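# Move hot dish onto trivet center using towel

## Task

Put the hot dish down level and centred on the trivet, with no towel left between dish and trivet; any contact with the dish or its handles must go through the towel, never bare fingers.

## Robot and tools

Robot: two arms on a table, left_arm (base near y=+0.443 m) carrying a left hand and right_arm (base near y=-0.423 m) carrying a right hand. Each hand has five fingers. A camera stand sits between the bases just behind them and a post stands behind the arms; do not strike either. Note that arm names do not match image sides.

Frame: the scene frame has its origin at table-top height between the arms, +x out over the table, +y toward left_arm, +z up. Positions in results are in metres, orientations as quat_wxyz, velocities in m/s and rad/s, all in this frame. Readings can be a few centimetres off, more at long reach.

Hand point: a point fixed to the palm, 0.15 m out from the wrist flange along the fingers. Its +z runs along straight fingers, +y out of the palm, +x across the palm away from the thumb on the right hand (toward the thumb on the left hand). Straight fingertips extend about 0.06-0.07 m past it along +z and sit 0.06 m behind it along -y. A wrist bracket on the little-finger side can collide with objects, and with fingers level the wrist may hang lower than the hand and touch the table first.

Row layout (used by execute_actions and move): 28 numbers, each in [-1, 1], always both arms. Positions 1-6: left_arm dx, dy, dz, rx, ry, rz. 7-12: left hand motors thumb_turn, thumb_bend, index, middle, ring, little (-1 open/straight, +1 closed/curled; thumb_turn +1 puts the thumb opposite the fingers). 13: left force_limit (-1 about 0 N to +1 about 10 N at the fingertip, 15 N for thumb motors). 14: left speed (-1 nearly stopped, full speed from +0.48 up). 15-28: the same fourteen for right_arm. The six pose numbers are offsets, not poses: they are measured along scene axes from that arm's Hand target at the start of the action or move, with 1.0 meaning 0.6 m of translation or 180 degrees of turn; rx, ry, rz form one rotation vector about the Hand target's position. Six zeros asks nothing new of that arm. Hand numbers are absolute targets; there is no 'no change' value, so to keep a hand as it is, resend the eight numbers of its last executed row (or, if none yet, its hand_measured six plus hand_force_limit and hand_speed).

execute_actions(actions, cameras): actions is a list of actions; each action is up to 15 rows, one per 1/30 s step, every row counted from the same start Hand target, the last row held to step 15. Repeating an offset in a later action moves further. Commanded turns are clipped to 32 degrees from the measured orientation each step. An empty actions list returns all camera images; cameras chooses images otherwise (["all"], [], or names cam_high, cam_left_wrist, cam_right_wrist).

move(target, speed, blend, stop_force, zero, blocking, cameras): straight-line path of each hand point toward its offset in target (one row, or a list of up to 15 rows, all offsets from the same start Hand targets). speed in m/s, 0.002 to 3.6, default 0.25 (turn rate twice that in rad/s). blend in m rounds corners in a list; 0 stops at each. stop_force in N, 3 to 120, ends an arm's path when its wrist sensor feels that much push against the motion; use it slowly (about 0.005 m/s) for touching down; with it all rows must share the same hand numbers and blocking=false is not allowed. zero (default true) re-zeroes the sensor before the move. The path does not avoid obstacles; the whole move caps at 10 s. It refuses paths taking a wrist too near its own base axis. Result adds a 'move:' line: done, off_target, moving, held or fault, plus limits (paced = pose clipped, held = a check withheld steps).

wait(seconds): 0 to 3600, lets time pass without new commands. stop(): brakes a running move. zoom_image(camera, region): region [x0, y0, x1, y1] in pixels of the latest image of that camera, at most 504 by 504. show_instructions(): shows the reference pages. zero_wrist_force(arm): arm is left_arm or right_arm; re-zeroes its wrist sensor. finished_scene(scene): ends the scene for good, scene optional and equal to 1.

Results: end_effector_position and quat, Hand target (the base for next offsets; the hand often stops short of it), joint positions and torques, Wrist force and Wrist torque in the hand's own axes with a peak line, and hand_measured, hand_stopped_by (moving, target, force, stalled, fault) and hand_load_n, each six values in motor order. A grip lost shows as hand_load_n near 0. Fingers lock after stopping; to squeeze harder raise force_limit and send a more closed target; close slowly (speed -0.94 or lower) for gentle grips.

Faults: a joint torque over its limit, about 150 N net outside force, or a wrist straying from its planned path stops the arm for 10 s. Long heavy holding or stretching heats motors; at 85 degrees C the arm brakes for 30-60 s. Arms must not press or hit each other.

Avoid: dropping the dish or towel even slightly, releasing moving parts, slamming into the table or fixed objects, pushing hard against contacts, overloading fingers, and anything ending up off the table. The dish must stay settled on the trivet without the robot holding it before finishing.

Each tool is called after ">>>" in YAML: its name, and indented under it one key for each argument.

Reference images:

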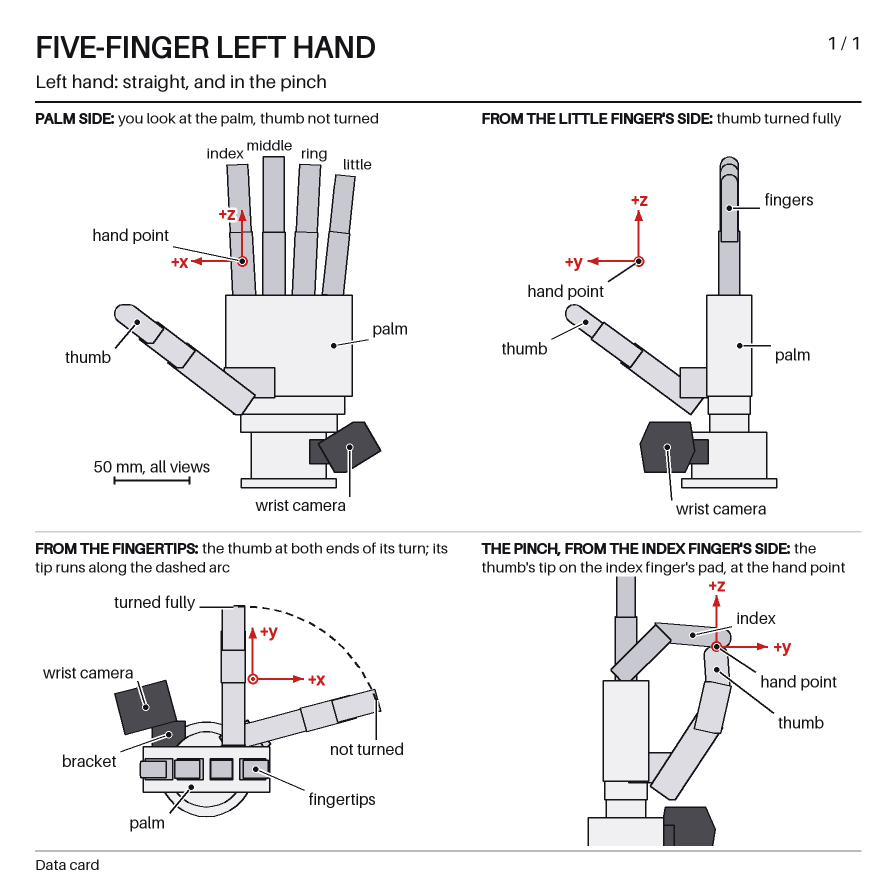

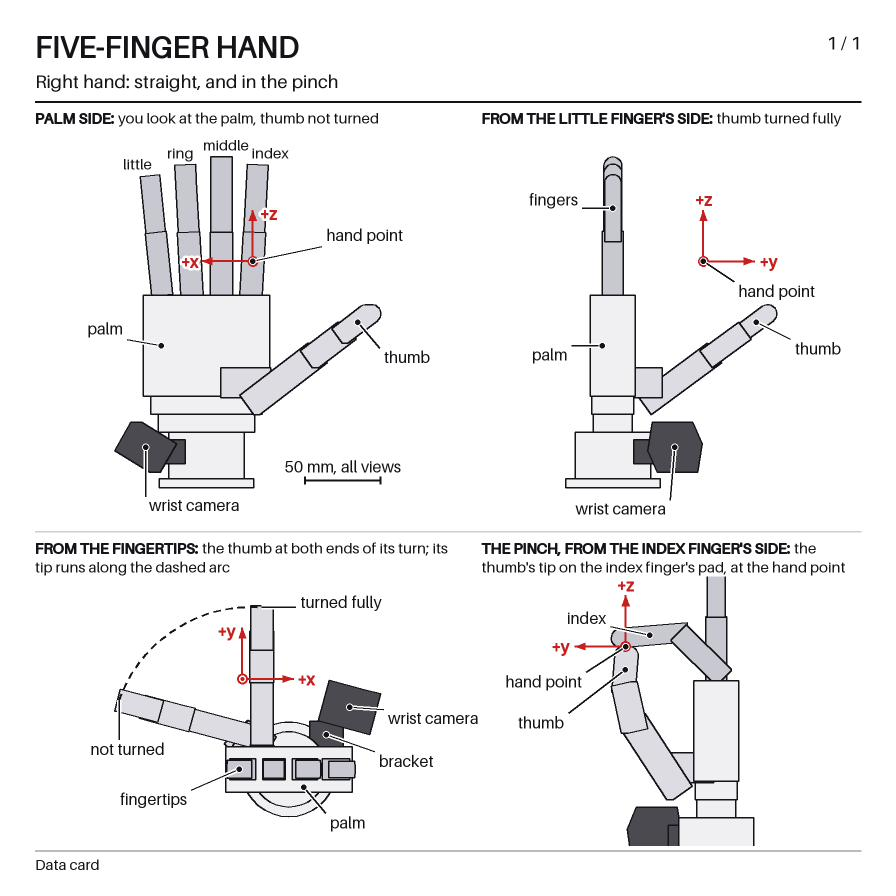

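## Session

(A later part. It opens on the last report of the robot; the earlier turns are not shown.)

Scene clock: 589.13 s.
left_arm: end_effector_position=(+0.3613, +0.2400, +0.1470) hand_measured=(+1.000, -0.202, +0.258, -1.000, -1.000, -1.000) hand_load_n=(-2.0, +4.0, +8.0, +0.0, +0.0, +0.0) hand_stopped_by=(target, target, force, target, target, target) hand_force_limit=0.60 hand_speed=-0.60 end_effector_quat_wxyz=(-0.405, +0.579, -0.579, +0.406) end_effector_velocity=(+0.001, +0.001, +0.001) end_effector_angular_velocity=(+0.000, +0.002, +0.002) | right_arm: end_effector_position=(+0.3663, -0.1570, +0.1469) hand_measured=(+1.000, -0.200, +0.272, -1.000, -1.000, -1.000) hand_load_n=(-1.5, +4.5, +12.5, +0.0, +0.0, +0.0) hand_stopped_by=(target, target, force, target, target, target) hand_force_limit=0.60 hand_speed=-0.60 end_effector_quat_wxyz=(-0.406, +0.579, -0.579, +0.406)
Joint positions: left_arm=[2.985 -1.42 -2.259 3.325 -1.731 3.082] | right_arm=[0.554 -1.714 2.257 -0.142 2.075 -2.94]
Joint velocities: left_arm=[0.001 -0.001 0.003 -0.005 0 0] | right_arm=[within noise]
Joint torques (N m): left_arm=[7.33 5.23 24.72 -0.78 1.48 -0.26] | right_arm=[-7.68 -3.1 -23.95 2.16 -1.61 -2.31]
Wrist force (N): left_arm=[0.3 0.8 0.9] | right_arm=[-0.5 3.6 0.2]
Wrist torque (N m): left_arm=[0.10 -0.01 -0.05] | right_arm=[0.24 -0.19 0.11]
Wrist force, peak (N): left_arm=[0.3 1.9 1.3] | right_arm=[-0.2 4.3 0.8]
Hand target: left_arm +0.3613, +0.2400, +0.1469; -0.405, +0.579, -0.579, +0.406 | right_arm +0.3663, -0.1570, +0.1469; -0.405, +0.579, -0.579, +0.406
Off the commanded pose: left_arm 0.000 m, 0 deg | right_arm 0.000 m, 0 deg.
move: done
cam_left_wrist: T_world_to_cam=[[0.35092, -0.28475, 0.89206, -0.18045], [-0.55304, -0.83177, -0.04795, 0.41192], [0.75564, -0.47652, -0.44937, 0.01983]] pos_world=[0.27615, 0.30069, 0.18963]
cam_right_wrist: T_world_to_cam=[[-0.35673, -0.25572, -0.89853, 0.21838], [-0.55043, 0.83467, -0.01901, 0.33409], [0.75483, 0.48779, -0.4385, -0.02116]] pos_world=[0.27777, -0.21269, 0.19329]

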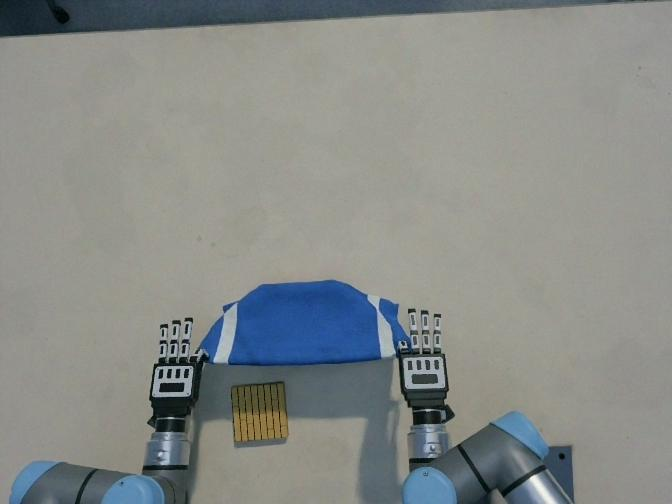

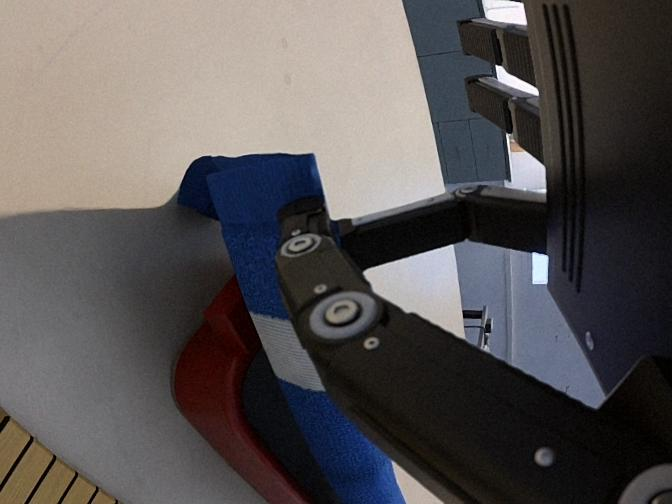

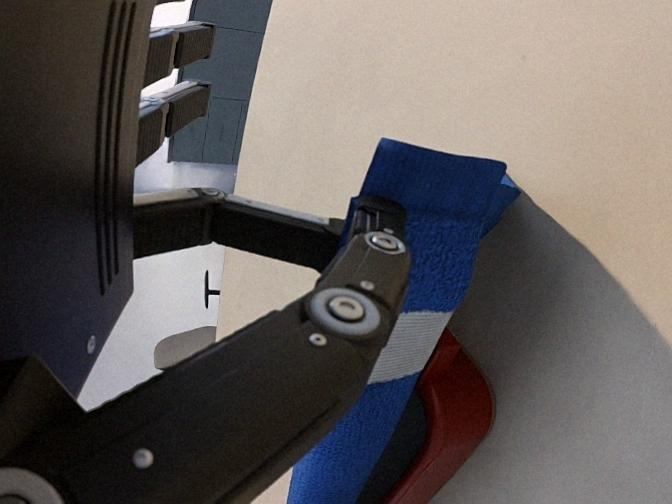

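>>> move:
  target:
    - [-0.0345,0,-0.0945,0,0,0,1,-0.2,0.47,-1,-1,-1,0.6,-0.6,-0.0345,0,-0.0945,0,0,0,1,-0.2,0.47,-1,-1,-1,0.6,-0.6]
    - [-0.0388,0,-0.1448,0,0,0,1,-0.2,0.47,-1,-1,-1,0.6,-0.6,-0.0388,0,-0.1448,0,0,0,1,-0.2,0.47,-1,-1,-1,0.6,-0.6]
  speed: 0.05
  blend: [0.01,0]
  cameras: ["all"]

Scene clock: 601.20 s.
left_arm: end_effector_position=(+0.3379, +0.2401, +0.0600) hand_measured=(+1.000, -0.202, +0.258, -1.000, -1.000, -1.000) hand_load_n=(-2.0, +4.0, +7.5, +0.0, +0.0, +0.0) hand_stopped_by=(target, target, force, target, target, target) hand_force_limit=0.60 hand_speed=-0.60 end_effector_quat_wxyz=(-0.405, +0.579, -0.579, +0.405) | right_arm: end_effector_position=(+0.3430, -0.1570, +0.0599) hand_measured=(+1.000, -0.200, +0.272, -1.000, -1.000, -1.000) hand_load_n=(-1.5, +4.5, +12.5, +0.0, +0.0, +0.0) hand_stopped_by=(target, target, force, target, target, target) hand_force_limit=0.60 hand_speed=-0.60 end_effector_quat_wxyz=(-0.405, +0.579, -0.579, +0.406)
Joint positions: left_arm=[2.966 -1.551 -2.432 3.627 -1.748 3.076] | right_arm=[0.608 -1.56 2.409 -0.436 2.125 -2.915]
Joint torques (N m): left_arm=[-5.1 16.13 22.15 0.21 -1.39 -1.56] | right_arm=[-3.65 -23.39 -20.01 1.63 0.47 0.31]
Wrist force (N): left_arm=[0.1 0.8 0.7] | right_arm=[0.1 2.9 0.5]
Wrist torque (N m): left_arm=[0.12 0.01 -0.07] | right_arm=[0.11 -0.26 0.15]
Wrist force, peak (N): left_arm=[0.4 1.1 1.2] | right_arm=[-0.7 3.8 0.0]
Hand target: left_arm +0.3380, +0.2400, +0.0601; -0.405, +0.579, -0.579, +0.406 | right_arm +0.3430, -0.1570, +0.0600; -0.405, +0.579, -0.579, +0.406
Off the commanded pose: left_arm 0.000 m, 0 deg | right_arm 0.000 m, 0 deg.
move: done
cam_left_wrist: T_world_to_cam=[[0.35121, -0.28481, 0.89192, -0.09479], [-0.55316, -0.8317, -0.04776, 0.39485], [0.75542, -0.47661, -0.44965, -0.0015]] pos_world=[0.25284, 0.30069, 0.10273]
cam_right_wrist: T_world_to_cam=[[-0.35701, -0.25604, -0.89833, 0.13197], [-0.5505, 0.83462, -0.01911, 0.31963], [0.75465, 0.4877, -0.43891, -0.04161]] pos_world=[0.25447, -0.21269, 0.1064]

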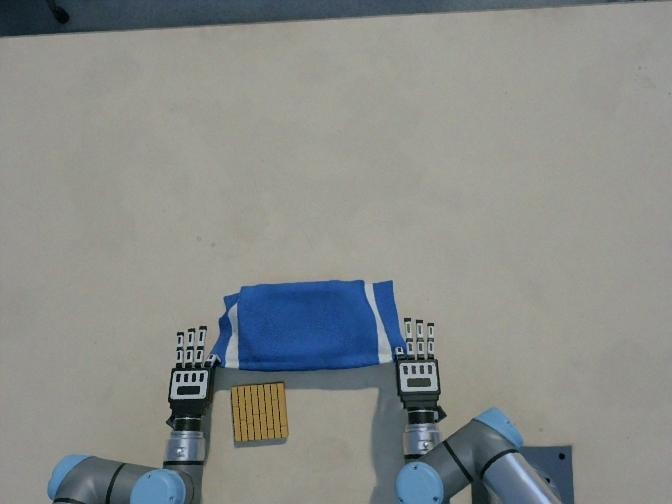

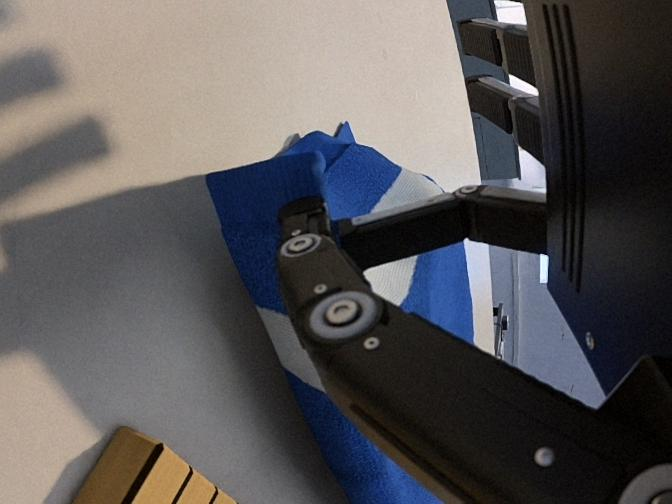

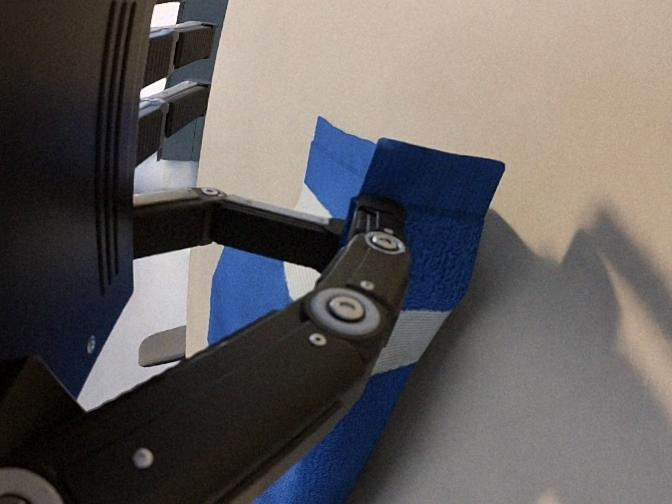

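>>> zoom_image:
  camera: "cam_high"
  region: [190, 260, 430, 400]

Scaled by 2.100 from the camera's image (finer frame: 960x720).

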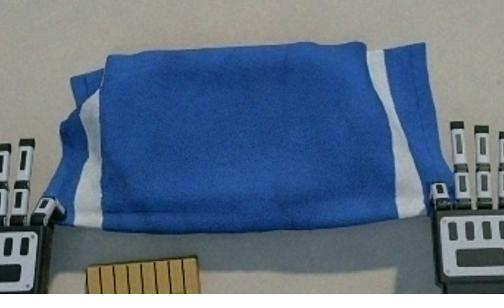

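>>> move:
  target: [0,0.005,-0.045,0,0,0,1,-0.2,0.47,-1,-1,-1,0.6,-0.6,0,-0.005,-0.045,0,0,0,1,-0.2,0.47,-1,-1,-1,0.6,-0.6]
  speed: 0.04
  cameras: ["all"]

Scene clock: 617.37 s.
left_arm: end_effector_position=(+0.3379, +0.2431, +0.0330) hand_measured=(+1.000, -0.202, +0.258, -1.000, -1.000, -1.000) hand_load_n=(-2.0, +4.0, +7.5, +0.0, +0.0, +0.0) hand_stopped_by=(target, target, force, target, target, target) hand_force_limit=0.60 hand_speed=-0.60 end_effector_quat_wxyz=(-0.405, +0.579, -0.579, +0.405) | right_arm: end_effector_position=(+0.3430, -0.1601, +0.0329) hand_measured=(+1.000, -0.200, +0.272, -1.000, -1.000, -1.000) hand_load_n=(-1.0, +4.5, +12.5, +0.0, +0.0, +0.0) hand_stopped_by=(target, target, force, target, target, target) hand_force_limit=0.60 hand_speed=-0.60 end_effector_quat_wxyz=(-0.405, +0.579, -0.579, +0.406)
Joint positions: left_arm=[2.98 -1.623 -2.468 3.736 -1.735 3.081] | right_arm=[0.597 -1.492 2.446 -0.543 2.114 -2.921]
Joint torques (N m): left_arm=[-7.36 20.65 20.39 -0.87 -1.61 0.74] | right_arm=[4.75 -27.6 -18.21 2.34 1.08 -1.92]
Wrist force (N): left_arm=[0.6 0.5 0.7] | right_arm=[-0.8 2.8 -0.2]
Wrist torque (N m): left_arm=[0.09 -0.01 -0.28] | right_arm=[0.15 -0.15 0.21]
Wrist force, peak (N): left_arm=[1.3 1.0 0.9] | right_arm=[-0.9 3.2 -0.1]
Hand target: left_arm +0.3380, +0.2430, +0.0331; -0.405, +0.579, -0.579, +0.406 | right_arm +0.3430, -0.1600, +0.0330; -0.405, +0.579, -0.579, +0.406
Off the commanded pose: left_arm 0.000 m, 0 deg | right_arm 0.000 m, 0 deg.
move: done
cam_left_wrist: T_world_to_cam=[[0.35128, -0.28486, 0.89189, -0.06974], [-0.55317, -0.8317, -0.04776, 0.39614], [0.75539, -0.47658, -0.44973, -0.0122]] pos_world=[0.25284, 0.30379, 0.07563]
cam_right_wrist: T_world_to_cam=[[-0.3571, -0.2561, -0.89827, 0.10693], [-0.55054, 0.83459, -0.01908, 0.3217], [0.75458, 0.48772, -0.43903, -0.05192]] pos_world=[0.25447, -0.21579, 0.0794]

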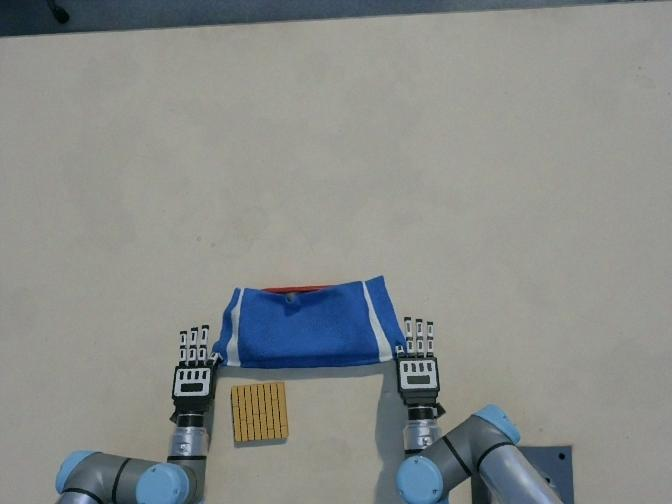

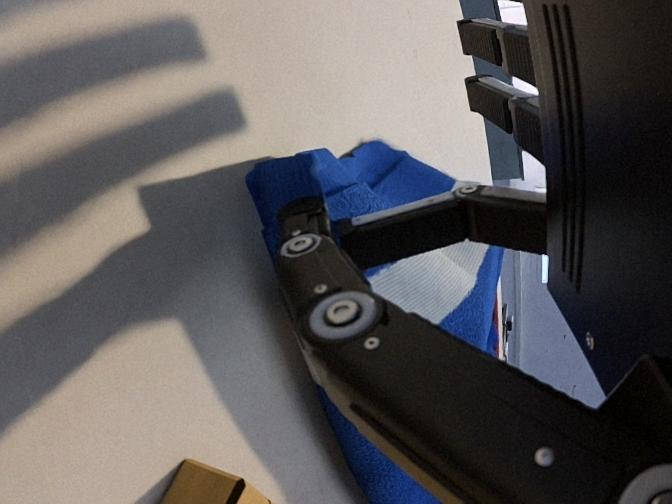

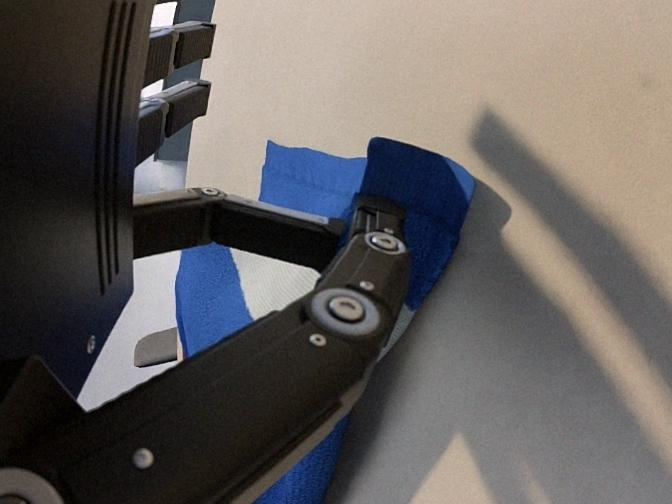

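>>> move:
  target: [0.01,0,0,0,0,0,1,-0.2,-0.4,-1,-1,-1,0.6,-0.4,0.01,0,0,0,0,0,1,-0.2,-0.4,-1,-1,-1,0.6,-0.4]
  speed: 0.02
  cameras: ["all"]

Scene clock: 631.80 s.
left_arm: end_effector_position=(+0.3440, +0.2431, +0.0330) hand_measured=(+1.000, -0.200, -0.400, -1.000, -1.000, -1.000) hand_load_n=(+0.0, +0.0, +0.0, +0.0, +0.0, +0.0) hand_stopped_by=(target, target, target, target, target, target) hand_force_limit=0.60 hand_speed=-0.40 end_effector_quat_wxyz=(-0.405, +0.579, -0.579, +0.406) | right_arm: end_effector_position=(+0.3491, -0.1600, +0.0330) hand_measured=(+1.000, -0.200, -0.400, -1.000, -1.000, -1.000) hand_load_n=(+0.0, +0.0, +0.0, +0.0, +0.0, +0.0) hand_stopped_by=(target, target, target, target, target, target) hand_force_limit=0.60 hand_speed=-0.40 end_effector_quat_wxyz=(-0.405, +0.579, -0.579, +0.406)
Joint positions: left_arm=[2.985 -1.634 -2.455 3.735 -1.731 3.082] | right_arm=[0.582 -1.486 2.439 -0.546 2.101 -2.928]
Joint torques (N m): left_arm=[-7 22.06 3.73 -0.3 -1.2 0.64] | right_arm=[5.62 -22.76 -5 -1.28 2.09 1.6]
Wrist force (N): left_arm=[-0.2 0.6 0.7] | right_arm=[0.0 2.7 -0.2]
Wrist torque (N m): left_arm=[0.10 0.03 -0.28] | right_arm=[0.13 -0.19 0.20]
Wrist force, peak (N): left_arm=[1.0 0.8 1.0] | right_arm=[-1.0 3.1 -0.3]
Hand target: left_arm +0.3440, +0.2430, +0.0331; -0.405, +0.579, -0.579, +0.406 | right_arm +0.3490, -0.1600, +0.0330; -0.405, +0.579, -0.579, +0.406
Off the commanded pose: left_arm 0.000 m, 0 deg | right_arm 0.000 m, 0 deg.
move: done
cam_left_wrist: T_world_to_cam=[[0.35107, -0.28482, 0.89198, -0.07196], [-0.55315, -0.83171, -0.04787, 0.39944], [0.7555, -0.47659, -0.44954, -0.01685]] pos_world=[0.25894, 0.30369, 0.07573]
cam_right_wrist: T_world_to_cam=[[-0.35689, -0.25607, -0.89836, 0.10909], [-0.55053, 0.8346, -0.01919, 0.32499], [0.75469, 0.48773, -0.43883, -0.05661]] pos_world=[0.26057, -0.21569, 0.07939]

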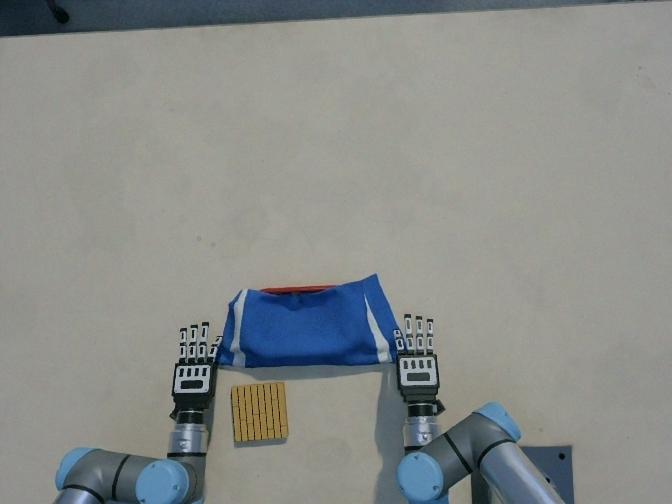

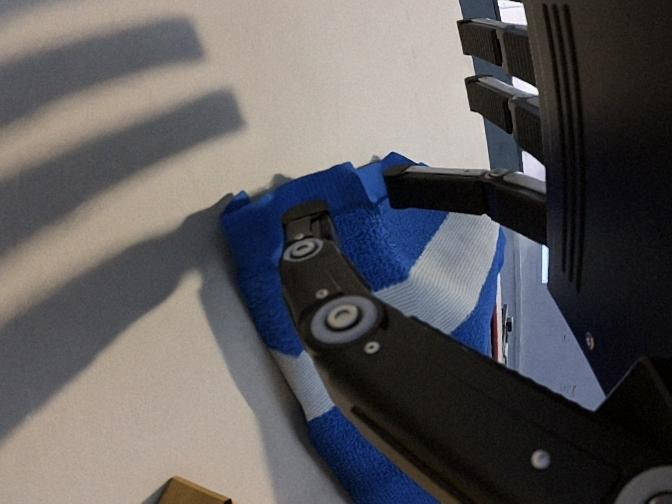

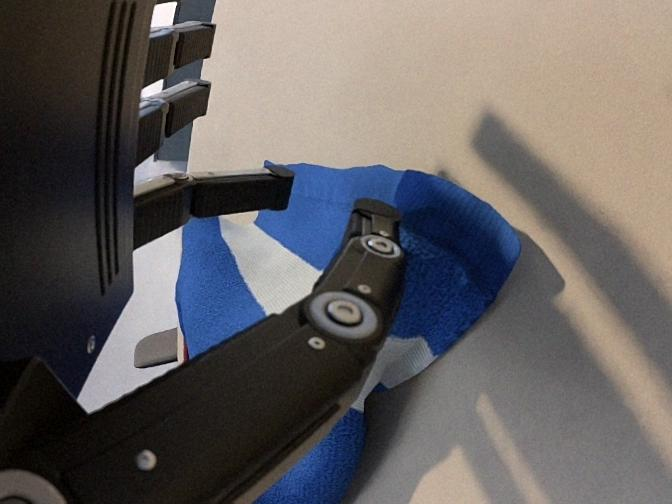

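>>> move:
  target: [0,0.05,0.22,0,0,0,1,-0.2,-0.4,-1,-1,-1,0.6,-0.4,0,-0.05,0.22,0,0,0,1,-0.2,-0.4,-1,-1,-1,0.6,-0.4]
  speed: 0.08
  cameras: ["all"]

Scene clock: 636.77 s.
left_arm: end_effector_position=(+0.3441, +0.2731, +0.1651) hand_measured=(+1.000, -0.200, -0.400, -1.000, -1.000, -1.000) hand_load_n=(+0.0, +0.0, +0.0, -0.5, +0.0, +0.0) hand_stopped_by=(target, target, target, target, target, target) hand_force_limit=0.60 hand_speed=-0.40 end_effector_quat_wxyz=(-0.405, +0.579, -0.579, +0.406) | right_arm: end_effector_position=(+0.3491, -0.1900, +0.1650) hand_measured=(+1.000, -0.200, -0.400, -1.000, -1.000, -1.000) hand_load_n=(+0.0, +0.0, +0.0, +0.0, +0.0, +0.0) hand_stopped_by=(target, target, target, target, target, target) hand_force_limit=0.60 hand_speed=-0.40 end_effector_quat_wxyz=(-0.405, +0.579, -0.579, +0.406)
Joint positions: left_arm=[3.127 -1.284 -2.306 3.24 -1.597 3.132] | right_arm=[0.456 -1.867 2.314 -0.065 1.984 -2.982]
Joint torques (N m): left_arm=[-7.16 4.59 13.59 -0.45 -1.86 -1.69] | right_arm=[5.78 -2.04 -13.73 -0.72 2.1 2.17]
Wrist force (N): left_arm=[-0.2 0.6 0.7] | right_arm=[0.3 3.4 0.0]
Wrist torque (N m): left_arm=[0.09 0.02 -0.27] | right_arm=[0.22 -0.28 0.30]
Wrist force, peak (N): left_arm=[-0.1 1.6 1.0] | right_arm=[0.0 3.6 0.1]
Hand target: left_arm +0.3440, +0.2730, +0.1651; -0.405, +0.579, -0.579, +0.406 | right_arm +0.3490, -0.1900, +0.1650; -0.405, +0.579, -0.579, +0.406
Off the commanded pose: left_arm 0.000 m, 0 deg | right_arm 0.000 m, 0 deg.
move: done
cam_left_wrist: T_world_to_cam=[[0.3509, -0.28478, 0.89206, -0.18115], [-0.55305, -0.83176, -0.04798, 0.43073], [0.75565, -0.47652, -0.44937, 0.05669]] pos_world=[0.25895, 0.33369, 0.20773]
cam_right_wrist: T_world_to_cam=[[-0.35679, -0.25601, -0.89842, 0.21999], [-0.55049, 0.83462, -0.01922, 0.35256], [0.75476, 0.48771, -0.43872, 0.0159]] pos_world=[0.26057, -0.24569, 0.21139]

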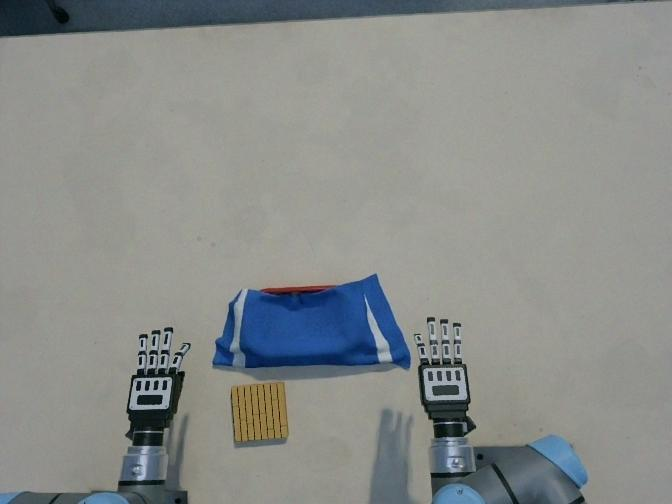

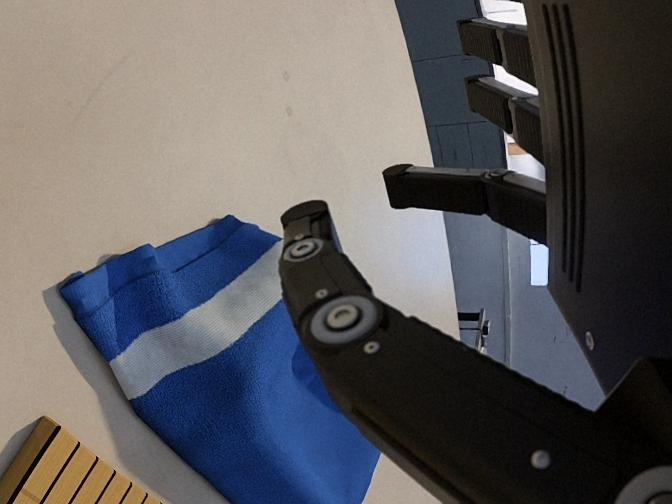

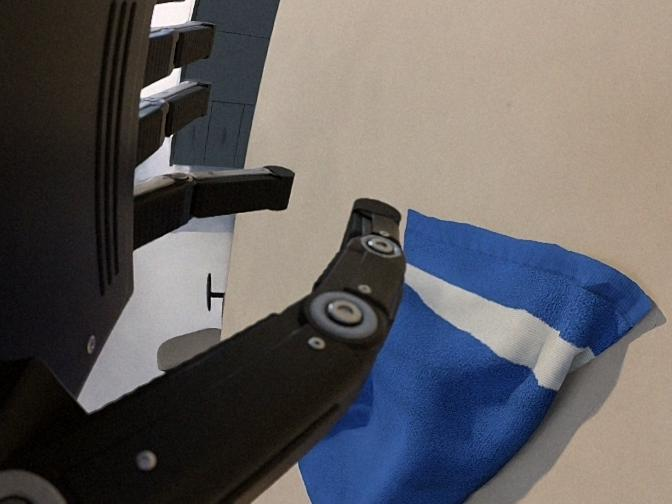

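>>> zoom_image:
  camera: "cam_high"
  region: [190, 260, 430, 450]

Scaled by 2.100 from the camera's image (finer frame: 960x720).

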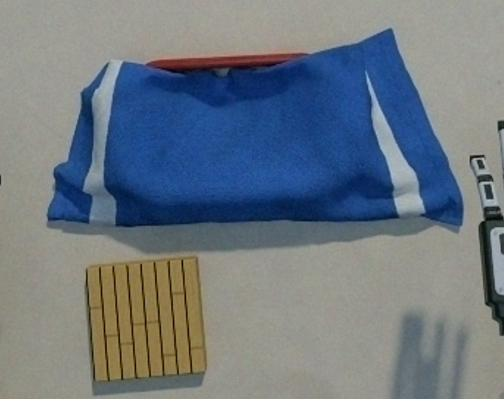

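>>> move:
  target: [0.2,0.045,0.1415,-0.3019,0.3019,0.4312,-1,-1,-0.1,-0.1,-0.1,-0.1,0,0,0.195,-0.05,0.1417,0.3019,0.3019,-0.4312,-1,-1,-0.1,-0.1,-0.1,-0.1,0,0]
  speed: 0.3
  cameras: ["all"]

Scene clock: 708.83 s.
left_arm: end_effector_position=(+0.4640, +0.3001, +0.2499) hand_measured=(-1.000, -1.000, -0.100, -0.100, -0.100, -0.100) hand_load_n=(+0.0, +0.0, +0.0, +0.0, +0.5, +0.0) hand_stopped_by=(target, target, target, target, target, target) hand_force_limit=0.00 hand_speed=0.00 end_effector_quat_wxyz=(+0.000, +1.000, +0.000, +0.000) | right_arm: end_effector_position=(+0.4661, -0.2201, +0.2500) hand_measured=(-1.000, -1.000, -0.100, -0.100, -0.100, -0.100) hand_load_n=(+0.0, +0.0, +0.5, +0.0, +0.0, +0.0) hand_stopped_by=(target, target, target, target, target, target) hand_force_limit=0.00 hand_speed=0.00 end_effector_quat_wxyz=(-0.001, +0.000, +1.000, +0.000)
Joint positions: left_arm=[3.258 -2.053 -1.189 1.672 -1.57 1.673] | right_arm=[0.039 -1.248 1.416 1.405 1.572 -1.547]
Joint torques (N m): left_arm=[-4.35 38.77 17.07 -3.7 0.24 -0.65] | right_arm=[-1.33 -44.2 -14.1 2 -0.66 -1.37]
Wrist force (N): left_arm=[-1.0 -1.1 0.2] | right_arm=[-0.4 -0.1 1.1]
Wrist torque (N m): left_arm=[-0.23 0.06 -0.32] | right_arm=[-0.04 -0.20 0.09]
Wrist force, peak (N): left_arm=[-1.1 -1.4 0.6] | right_arm=[0.0 3.8 -0.2]
Hand target: left_arm +0.4640, +0.3000, +0.2500; +0.000, +1.000, +0.000, +0.000 | right_arm +0.4660, -0.2200, +0.2500; -0.001, +0.000, +1.000, +0.000
Off the commanded pose: left_arm 0.000 m, 0 deg | right_arm 0.000 m, 0 deg.
move: done
cam_left_wrist: T_world_to_cam=[[0.28469, 0.9583, -0.02475, -0.40437], [0.83174, -0.23409, 0.5034, -0.43605], [0.47662, -0.1639, -0.8637, 0.15629]] pos_world=[0.40331, 0.31105, 0.34448]
cam_right_wrist: T_world_to_cam=[[-0.25585, 0.96631, 0.02801, 0.32072], [0.83467, 0.2062, 0.51069, -0.47271], [0.48771, 0.15404, -0.85931, 0.13573]] pos_world=[0.41041, -0.23335, 0.34906]

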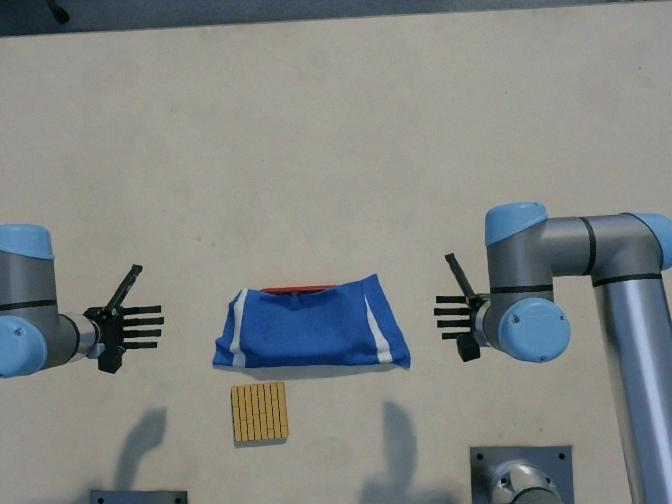

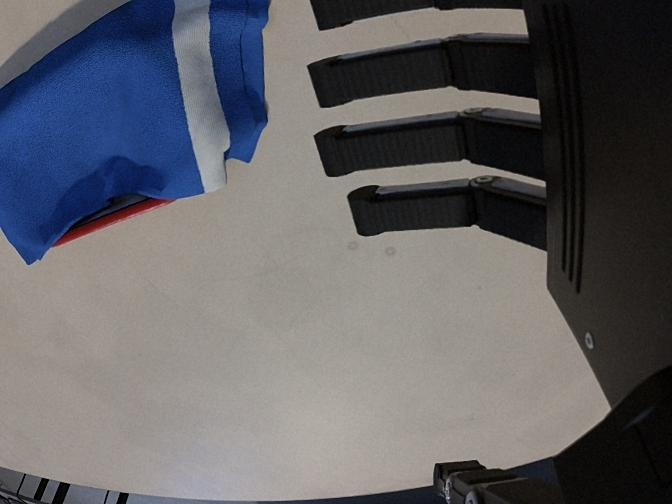

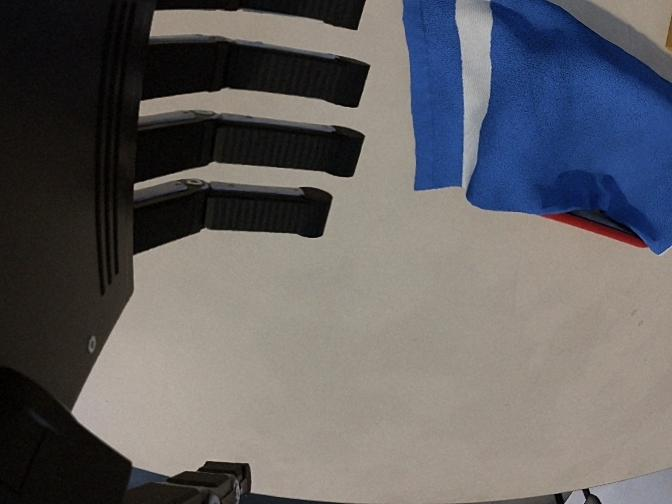

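>>> zoom_image:
  camera: "cam_left_wrist"
  region: [0, 0, 400, 280]

>>> zoom_image:
  camera: "cam_right_wrist"
  region: [300, 0, 672, 280]

Scaled by 1.260 from the camera's image (finer frame: 960x720).

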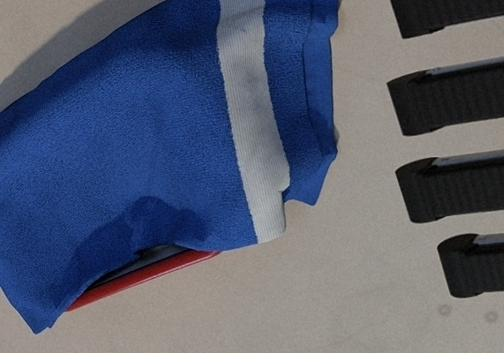

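Scaled by 1.355 from the camera's image (finer frame: 960x720).

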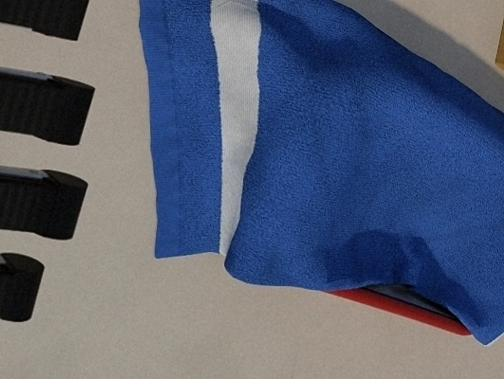

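>>> move:
  target: [0,0,-0.3483,0,0,0,-1,-1,-0.1,-0.1,-0.1,-0.1,0,0,0,0,-0.35,0,0,0,-1,-1,-0.1,-0.1,-0.1,-0.1,0,0]
  speed: 0.12
  stop_force: 12
  cameras: ["all"]

Scene clock: 726.60 s.
left_arm: end_effector_position=(+0.4640, +0.3001, +0.0410) hand_measured=(-1.000, -1.000, -0.100, -0.100, -0.100, -0.100) hand_load_n=(+0.0, +0.0, +0.0, +0.0, +0.0, +0.0) hand_stopped_by=(target, target, target, target, target, target) hand_force_limit=0.00 hand_speed=0.00 end_effector_quat_wxyz=(+0.000, +1.000, +0.000, +0.000) | right_arm: end_effector_position=(+0.4660, -0.2200, +0.0400) hand_measured=(-1.000, -1.000, -0.100, -0.100, -0.100, -0.100) hand_load_n=(+0.0, +0.0, +0.0, +0.0, +0.0, +0.0) hand_stopped_by=(target, target, target, target, target, target) hand_force_limit=0.00 hand_speed=0.00 end_effector_quat_wxyz=(-0.001, +0.000, +1.000, +0.000)
Joint positions: left_arm=[3.258 -2.219 -1.49 2.138 -1.57 1.673] | right_arm=[0.039 -1.049 1.71 0.911 1.571 -1.547]
Joint torques (N m): left_arm=[-2.7 43.27 22.39 -1.14 1.65 -1.75] | right_arm=[4.57 -49.06 -19.91 0.03 -2.16 1.6]
Wrist force (N): left_arm=[-0.8 -1.4 0.1] | right_arm=[-0.3 0.0 1.5]
Wrist torque (N m): left_arm=[-0.26 0.04 -0.31] | right_arm=[-0.03 -0.22 0.08]
Wrist force, peak (N): left_arm=[-1.0 -1.5 1.2] | right_arm=[0.0 -0.2 2.6]
Hand target: left_arm +0.4640, +0.3000, +0.0410; +0.000, +1.000, +0.000, +0.000 | right_arm +0.4660, -0.2200, +0.0400; -0.001, +0.000, +1.000, +0.000
Off the commanded pose: left_arm 0.000 m, 0 deg | right_arm 0.000 m, 0 deg.
move: done
cam_left_wrist: T_world_to_cam=[[0.28452, 0.95835, -0.02489, -0.40947], [0.83187, -0.23389, 0.50328, -0.33098], [0.4765, -0.1639, -0.86376, -0.02408]] pos_world=[0.40331, 0.31105, 0.13558]
cam_right_wrist: T_world_to_cam=[[-0.25575, 0.96633, 0.02821, 0.32653], [0.83478, 0.20603, 0.51059, -0.36558], [0.48759, 0.15413, -0.85936, -0.04455]] pos_world=[0.41041, -0.23335, 0.13916]

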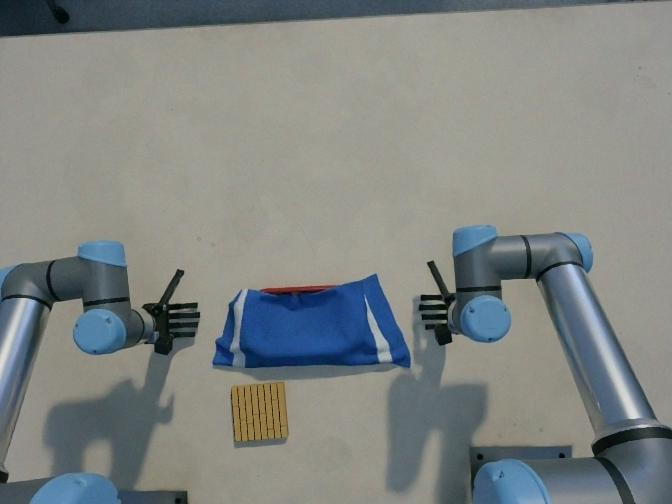

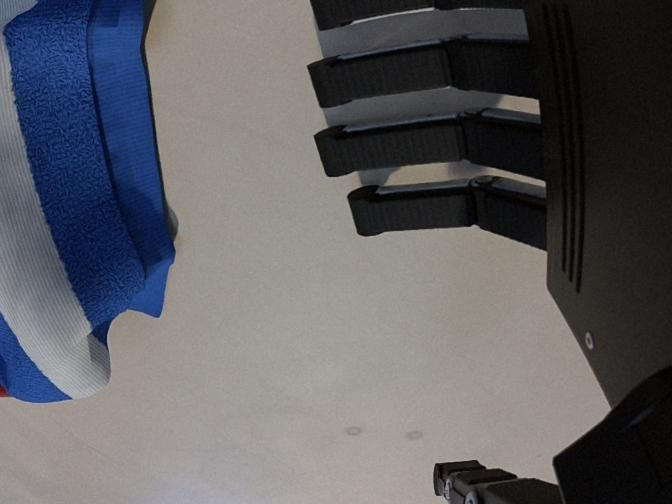

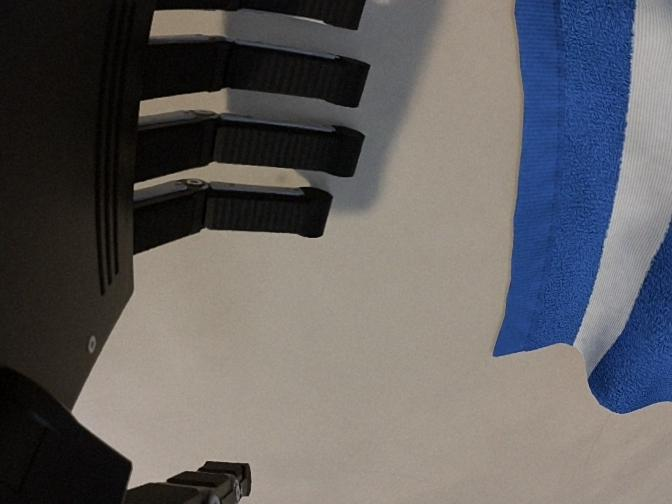

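>>> move:
  target: [0,-0.125,0,0,0,0,-1,-1,-0.1,-0.1,-0.1,-0.1,0,0,0,0.133,0,0,0,0,-1,-1,-0.1,-0.1,-0.1,-0.1,0,0]
  speed: 0.04
  stop_force: 8
  cameras: ["all"]

Scene clock: 733.77 s.
left_arm: end_effector_position=(+0.4640, +0.2250, +0.0410) hand_measured=(-1.000, -1.000, -0.100, -0.100, -0.100, -0.100) hand_load_n=(+0.0, +0.0, +0.0, +0.0, +0.0, +0.0) hand_stopped_by=(target, target, target, target, target, target) hand_force_limit=0.00 hand_speed=0.00 end_effector_quat_wxyz=(+0.000, +1.000, +0.000, +0.000) | right_arm: end_effector_position=(+0.4660, -0.1402, +0.0400) hand_measured=(-1.000, -1.000, -0.100, -0.100, -0.100, -0.100) hand_load_n=(+0.0, -0.5, +0.0, +0.0, +0.0, +0.0) hand_stopped_by=(target, target, target, target, target, target) hand_force_limit=0.00 hand_speed=0.00 end_effector_quat_wxyz=(-0.001, +0.000, +1.000, +0.000)
Joint positions: left_arm=[3.107 -2.256 -1.425 2.11 -1.57 1.522] | right_arm=[0.22 -0.986 1.602 0.956 1.571 -1.366]
Joint torques (N m): left_arm=[7.14 50.34 6.95 -1.1 -1.48 1.84] | right_arm=[-8.58 -52.5 -6.99 -0.08 1.7 -2.69]
Wrist force (N): left_arm=[-0.9 -1.4 0.6] | right_arm=[0.0 -0.7 1.7]
Wrist torque (N m): left_arm=[-0.28 0.09 -0.16] | right_arm=[-0.18 -0.31 0.00]
Wrist force, peak (N): left_arm=[-1.1 -2.0 0.5] | right_arm=[0.4 -0.5 2.0]
Hand target: left_arm +0.4640, +0.2250, +0.0410; +0.000, +1.000, +0.000, +0.000 | right_arm +0.4660, -0.1402, +0.0400; -0.001, +0.000, +1.000, +0.000
Off the commanded pose: left_arm 0.000 m, 0 deg | right_arm 0.000 m, 0 deg.
move: done
cam_left_wrist: T_world_to_cam=[[0.28452, 0.95835, -0.02489, -0.3376], [0.83187, -0.23389, 0.50328, -0.34853], [0.4765, -0.1639, -0.86376, -0.03638]] pos_world=[0.40331, 0.23605, 0.13558]
cam_right_wrist: T_world_to_cam=[[-0.25575, 0.96633, 0.02821, 0.24942], [0.83475, 0.20602, 0.51063, -0.38202], [0.48763, 0.15415, -0.85933, -0.05687]] pos_world=[0.41041, -0.15355, 0.13916]

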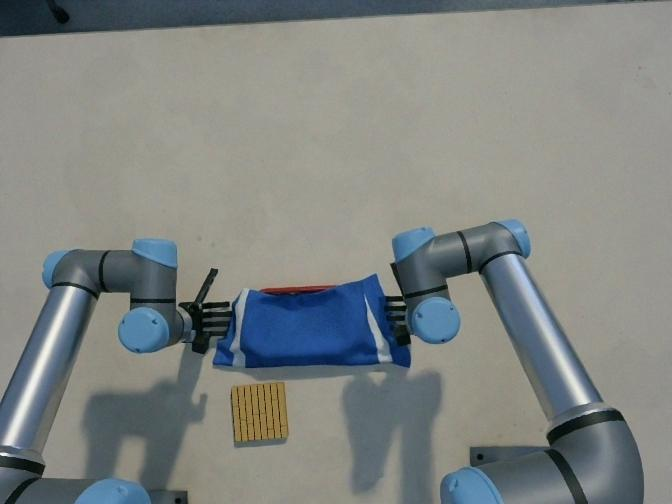

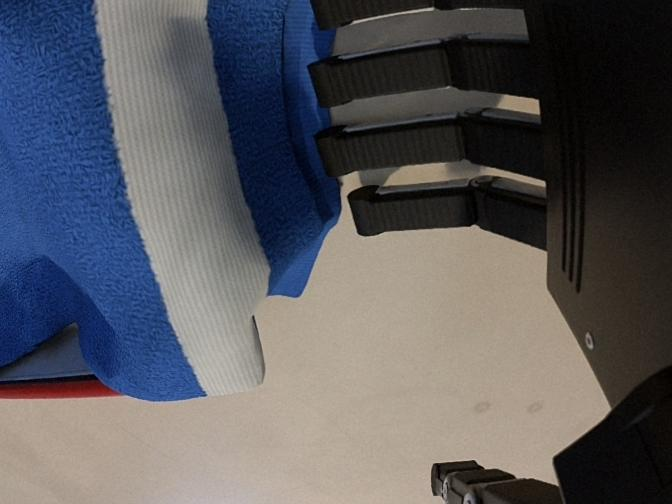

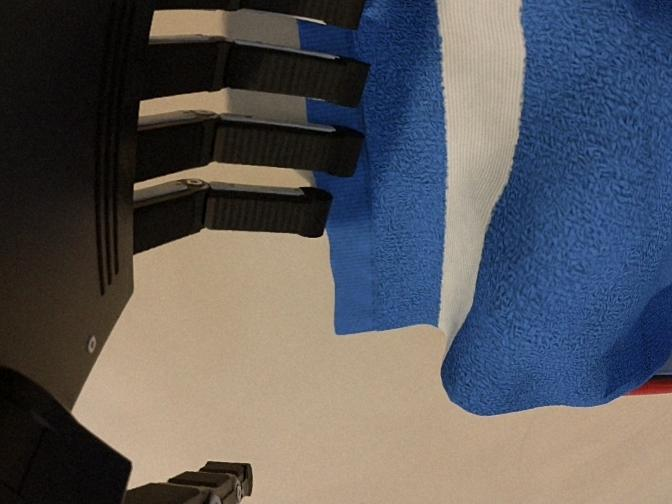

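>>> move:
  target: [0,-0.05,0,0,0,0,-1,-1,-0.1,-0.1,-0.1,-0.1,0,0,0,0.05,0,0,0,0,-1,-1,-0.1,-0.1,-0.1,-0.1,0,0]
  speed: 0.03
  stop_force: 6
  cameras: ["all"]

Scene clock: 745.73 s.
left_arm: end_effector_position=(+0.4640, +0.1950, +0.0410) hand_measured=(-1.000, -1.000, -0.100, -0.100, -0.100, -0.100) hand_load_n=(+0.0, -0.5, +0.0, +0.0, +0.0, +0.0) hand_stopped_by=(target, target, target, target, target, target) hand_force_limit=0.00 hand_speed=0.00 end_effector_quat_wxyz=(+0.000, +1.000, +0.000, +0.000) | right_arm: end_effector_position=(+0.4660, -0.1102, +0.0400) hand_measured=(-1.000, -1.000, -0.100, -0.100, -0.100, -0.100) hand_load_n=(+0.0, +0.0, +0.0, +0.0, +0.0, +0.0) hand_stopped_by=(target, target, target, target, target, target) hand_force_limit=0.00 hand_speed=0.00 end_effector_quat_wxyz=(-0.001, +0.000, +1.000, +0.000)
Joint positions: left_arm=[3.049 -2.277 -1.387 2.093 -1.57 1.464] | right_arm=[0.283 -0.956 1.55 0.978 1.571 -1.303]
Joint torques (N m): left_arm=[7.06 51.81 7.28 -1.12 -0.98 1.78] | right_arm=[-8 -53.71 -7.18 0 0.57 -2.64]
Wrist force (N): left_arm=[-1.2 -1.3 0.2] | right_arm=[0.1 -0.1 1.4]
Wrist torque (N m): left_arm=[-0.24 0.12 -0.15] | right_arm=[-0.07 -0.31 0.02]
Wrist force, peak (N): left_arm=[-0.9 -2.0 0.3] | right_arm=[0.1 -0.6 1.9]
Hand target: left_arm +0.4640, +0.1950, +0.0410; +0.000, +1.000, +0.000, +0.000 | right_arm +0.4660, -0.1102, +0.0400; -0.001, +0.000, +1.000, +0.000
Off the commanded pose: left_arm 0.000 m, 0 deg | right_arm 0.000 m, 0 deg.
move: done
cam_left_wrist: T_world_to_cam=[[0.28452, 0.95835, -0.02489, -0.30885], [0.83187, -0.23389, 0.50328, -0.35554], [0.4765, -0.1639, -0.86376, -0.04129]] pos_world=[0.40331, 0.20605, 0.13558]
cam_right_wrist: T_world_to_cam=[[-0.25575, 0.96633, 0.02821, 0.22043], [0.83475, 0.20602, 0.51063, -0.3882], [0.48763, 0.15415, -0.85933, -0.0615]] pos_world=[0.41041, -0.12355, 0.13916]

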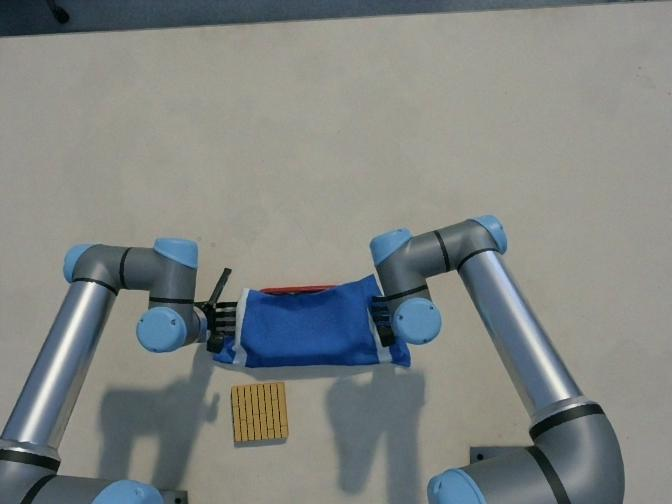

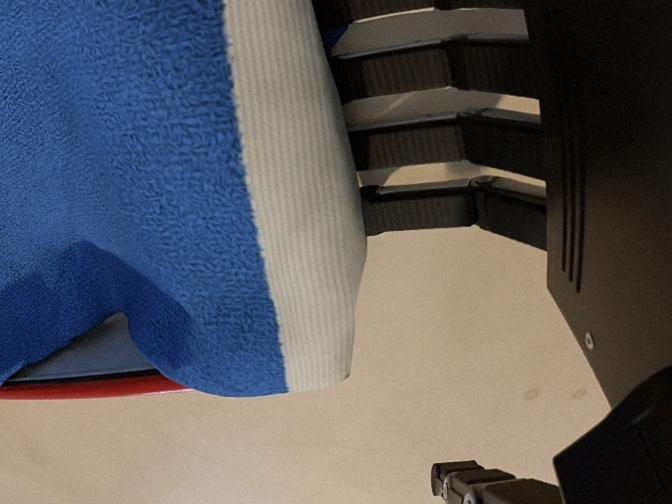

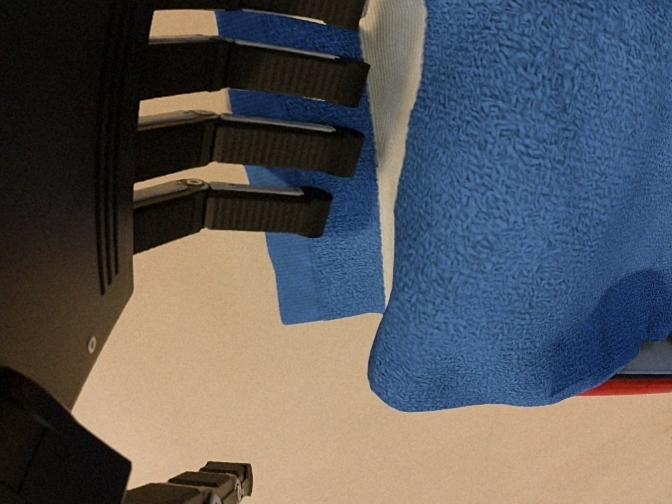

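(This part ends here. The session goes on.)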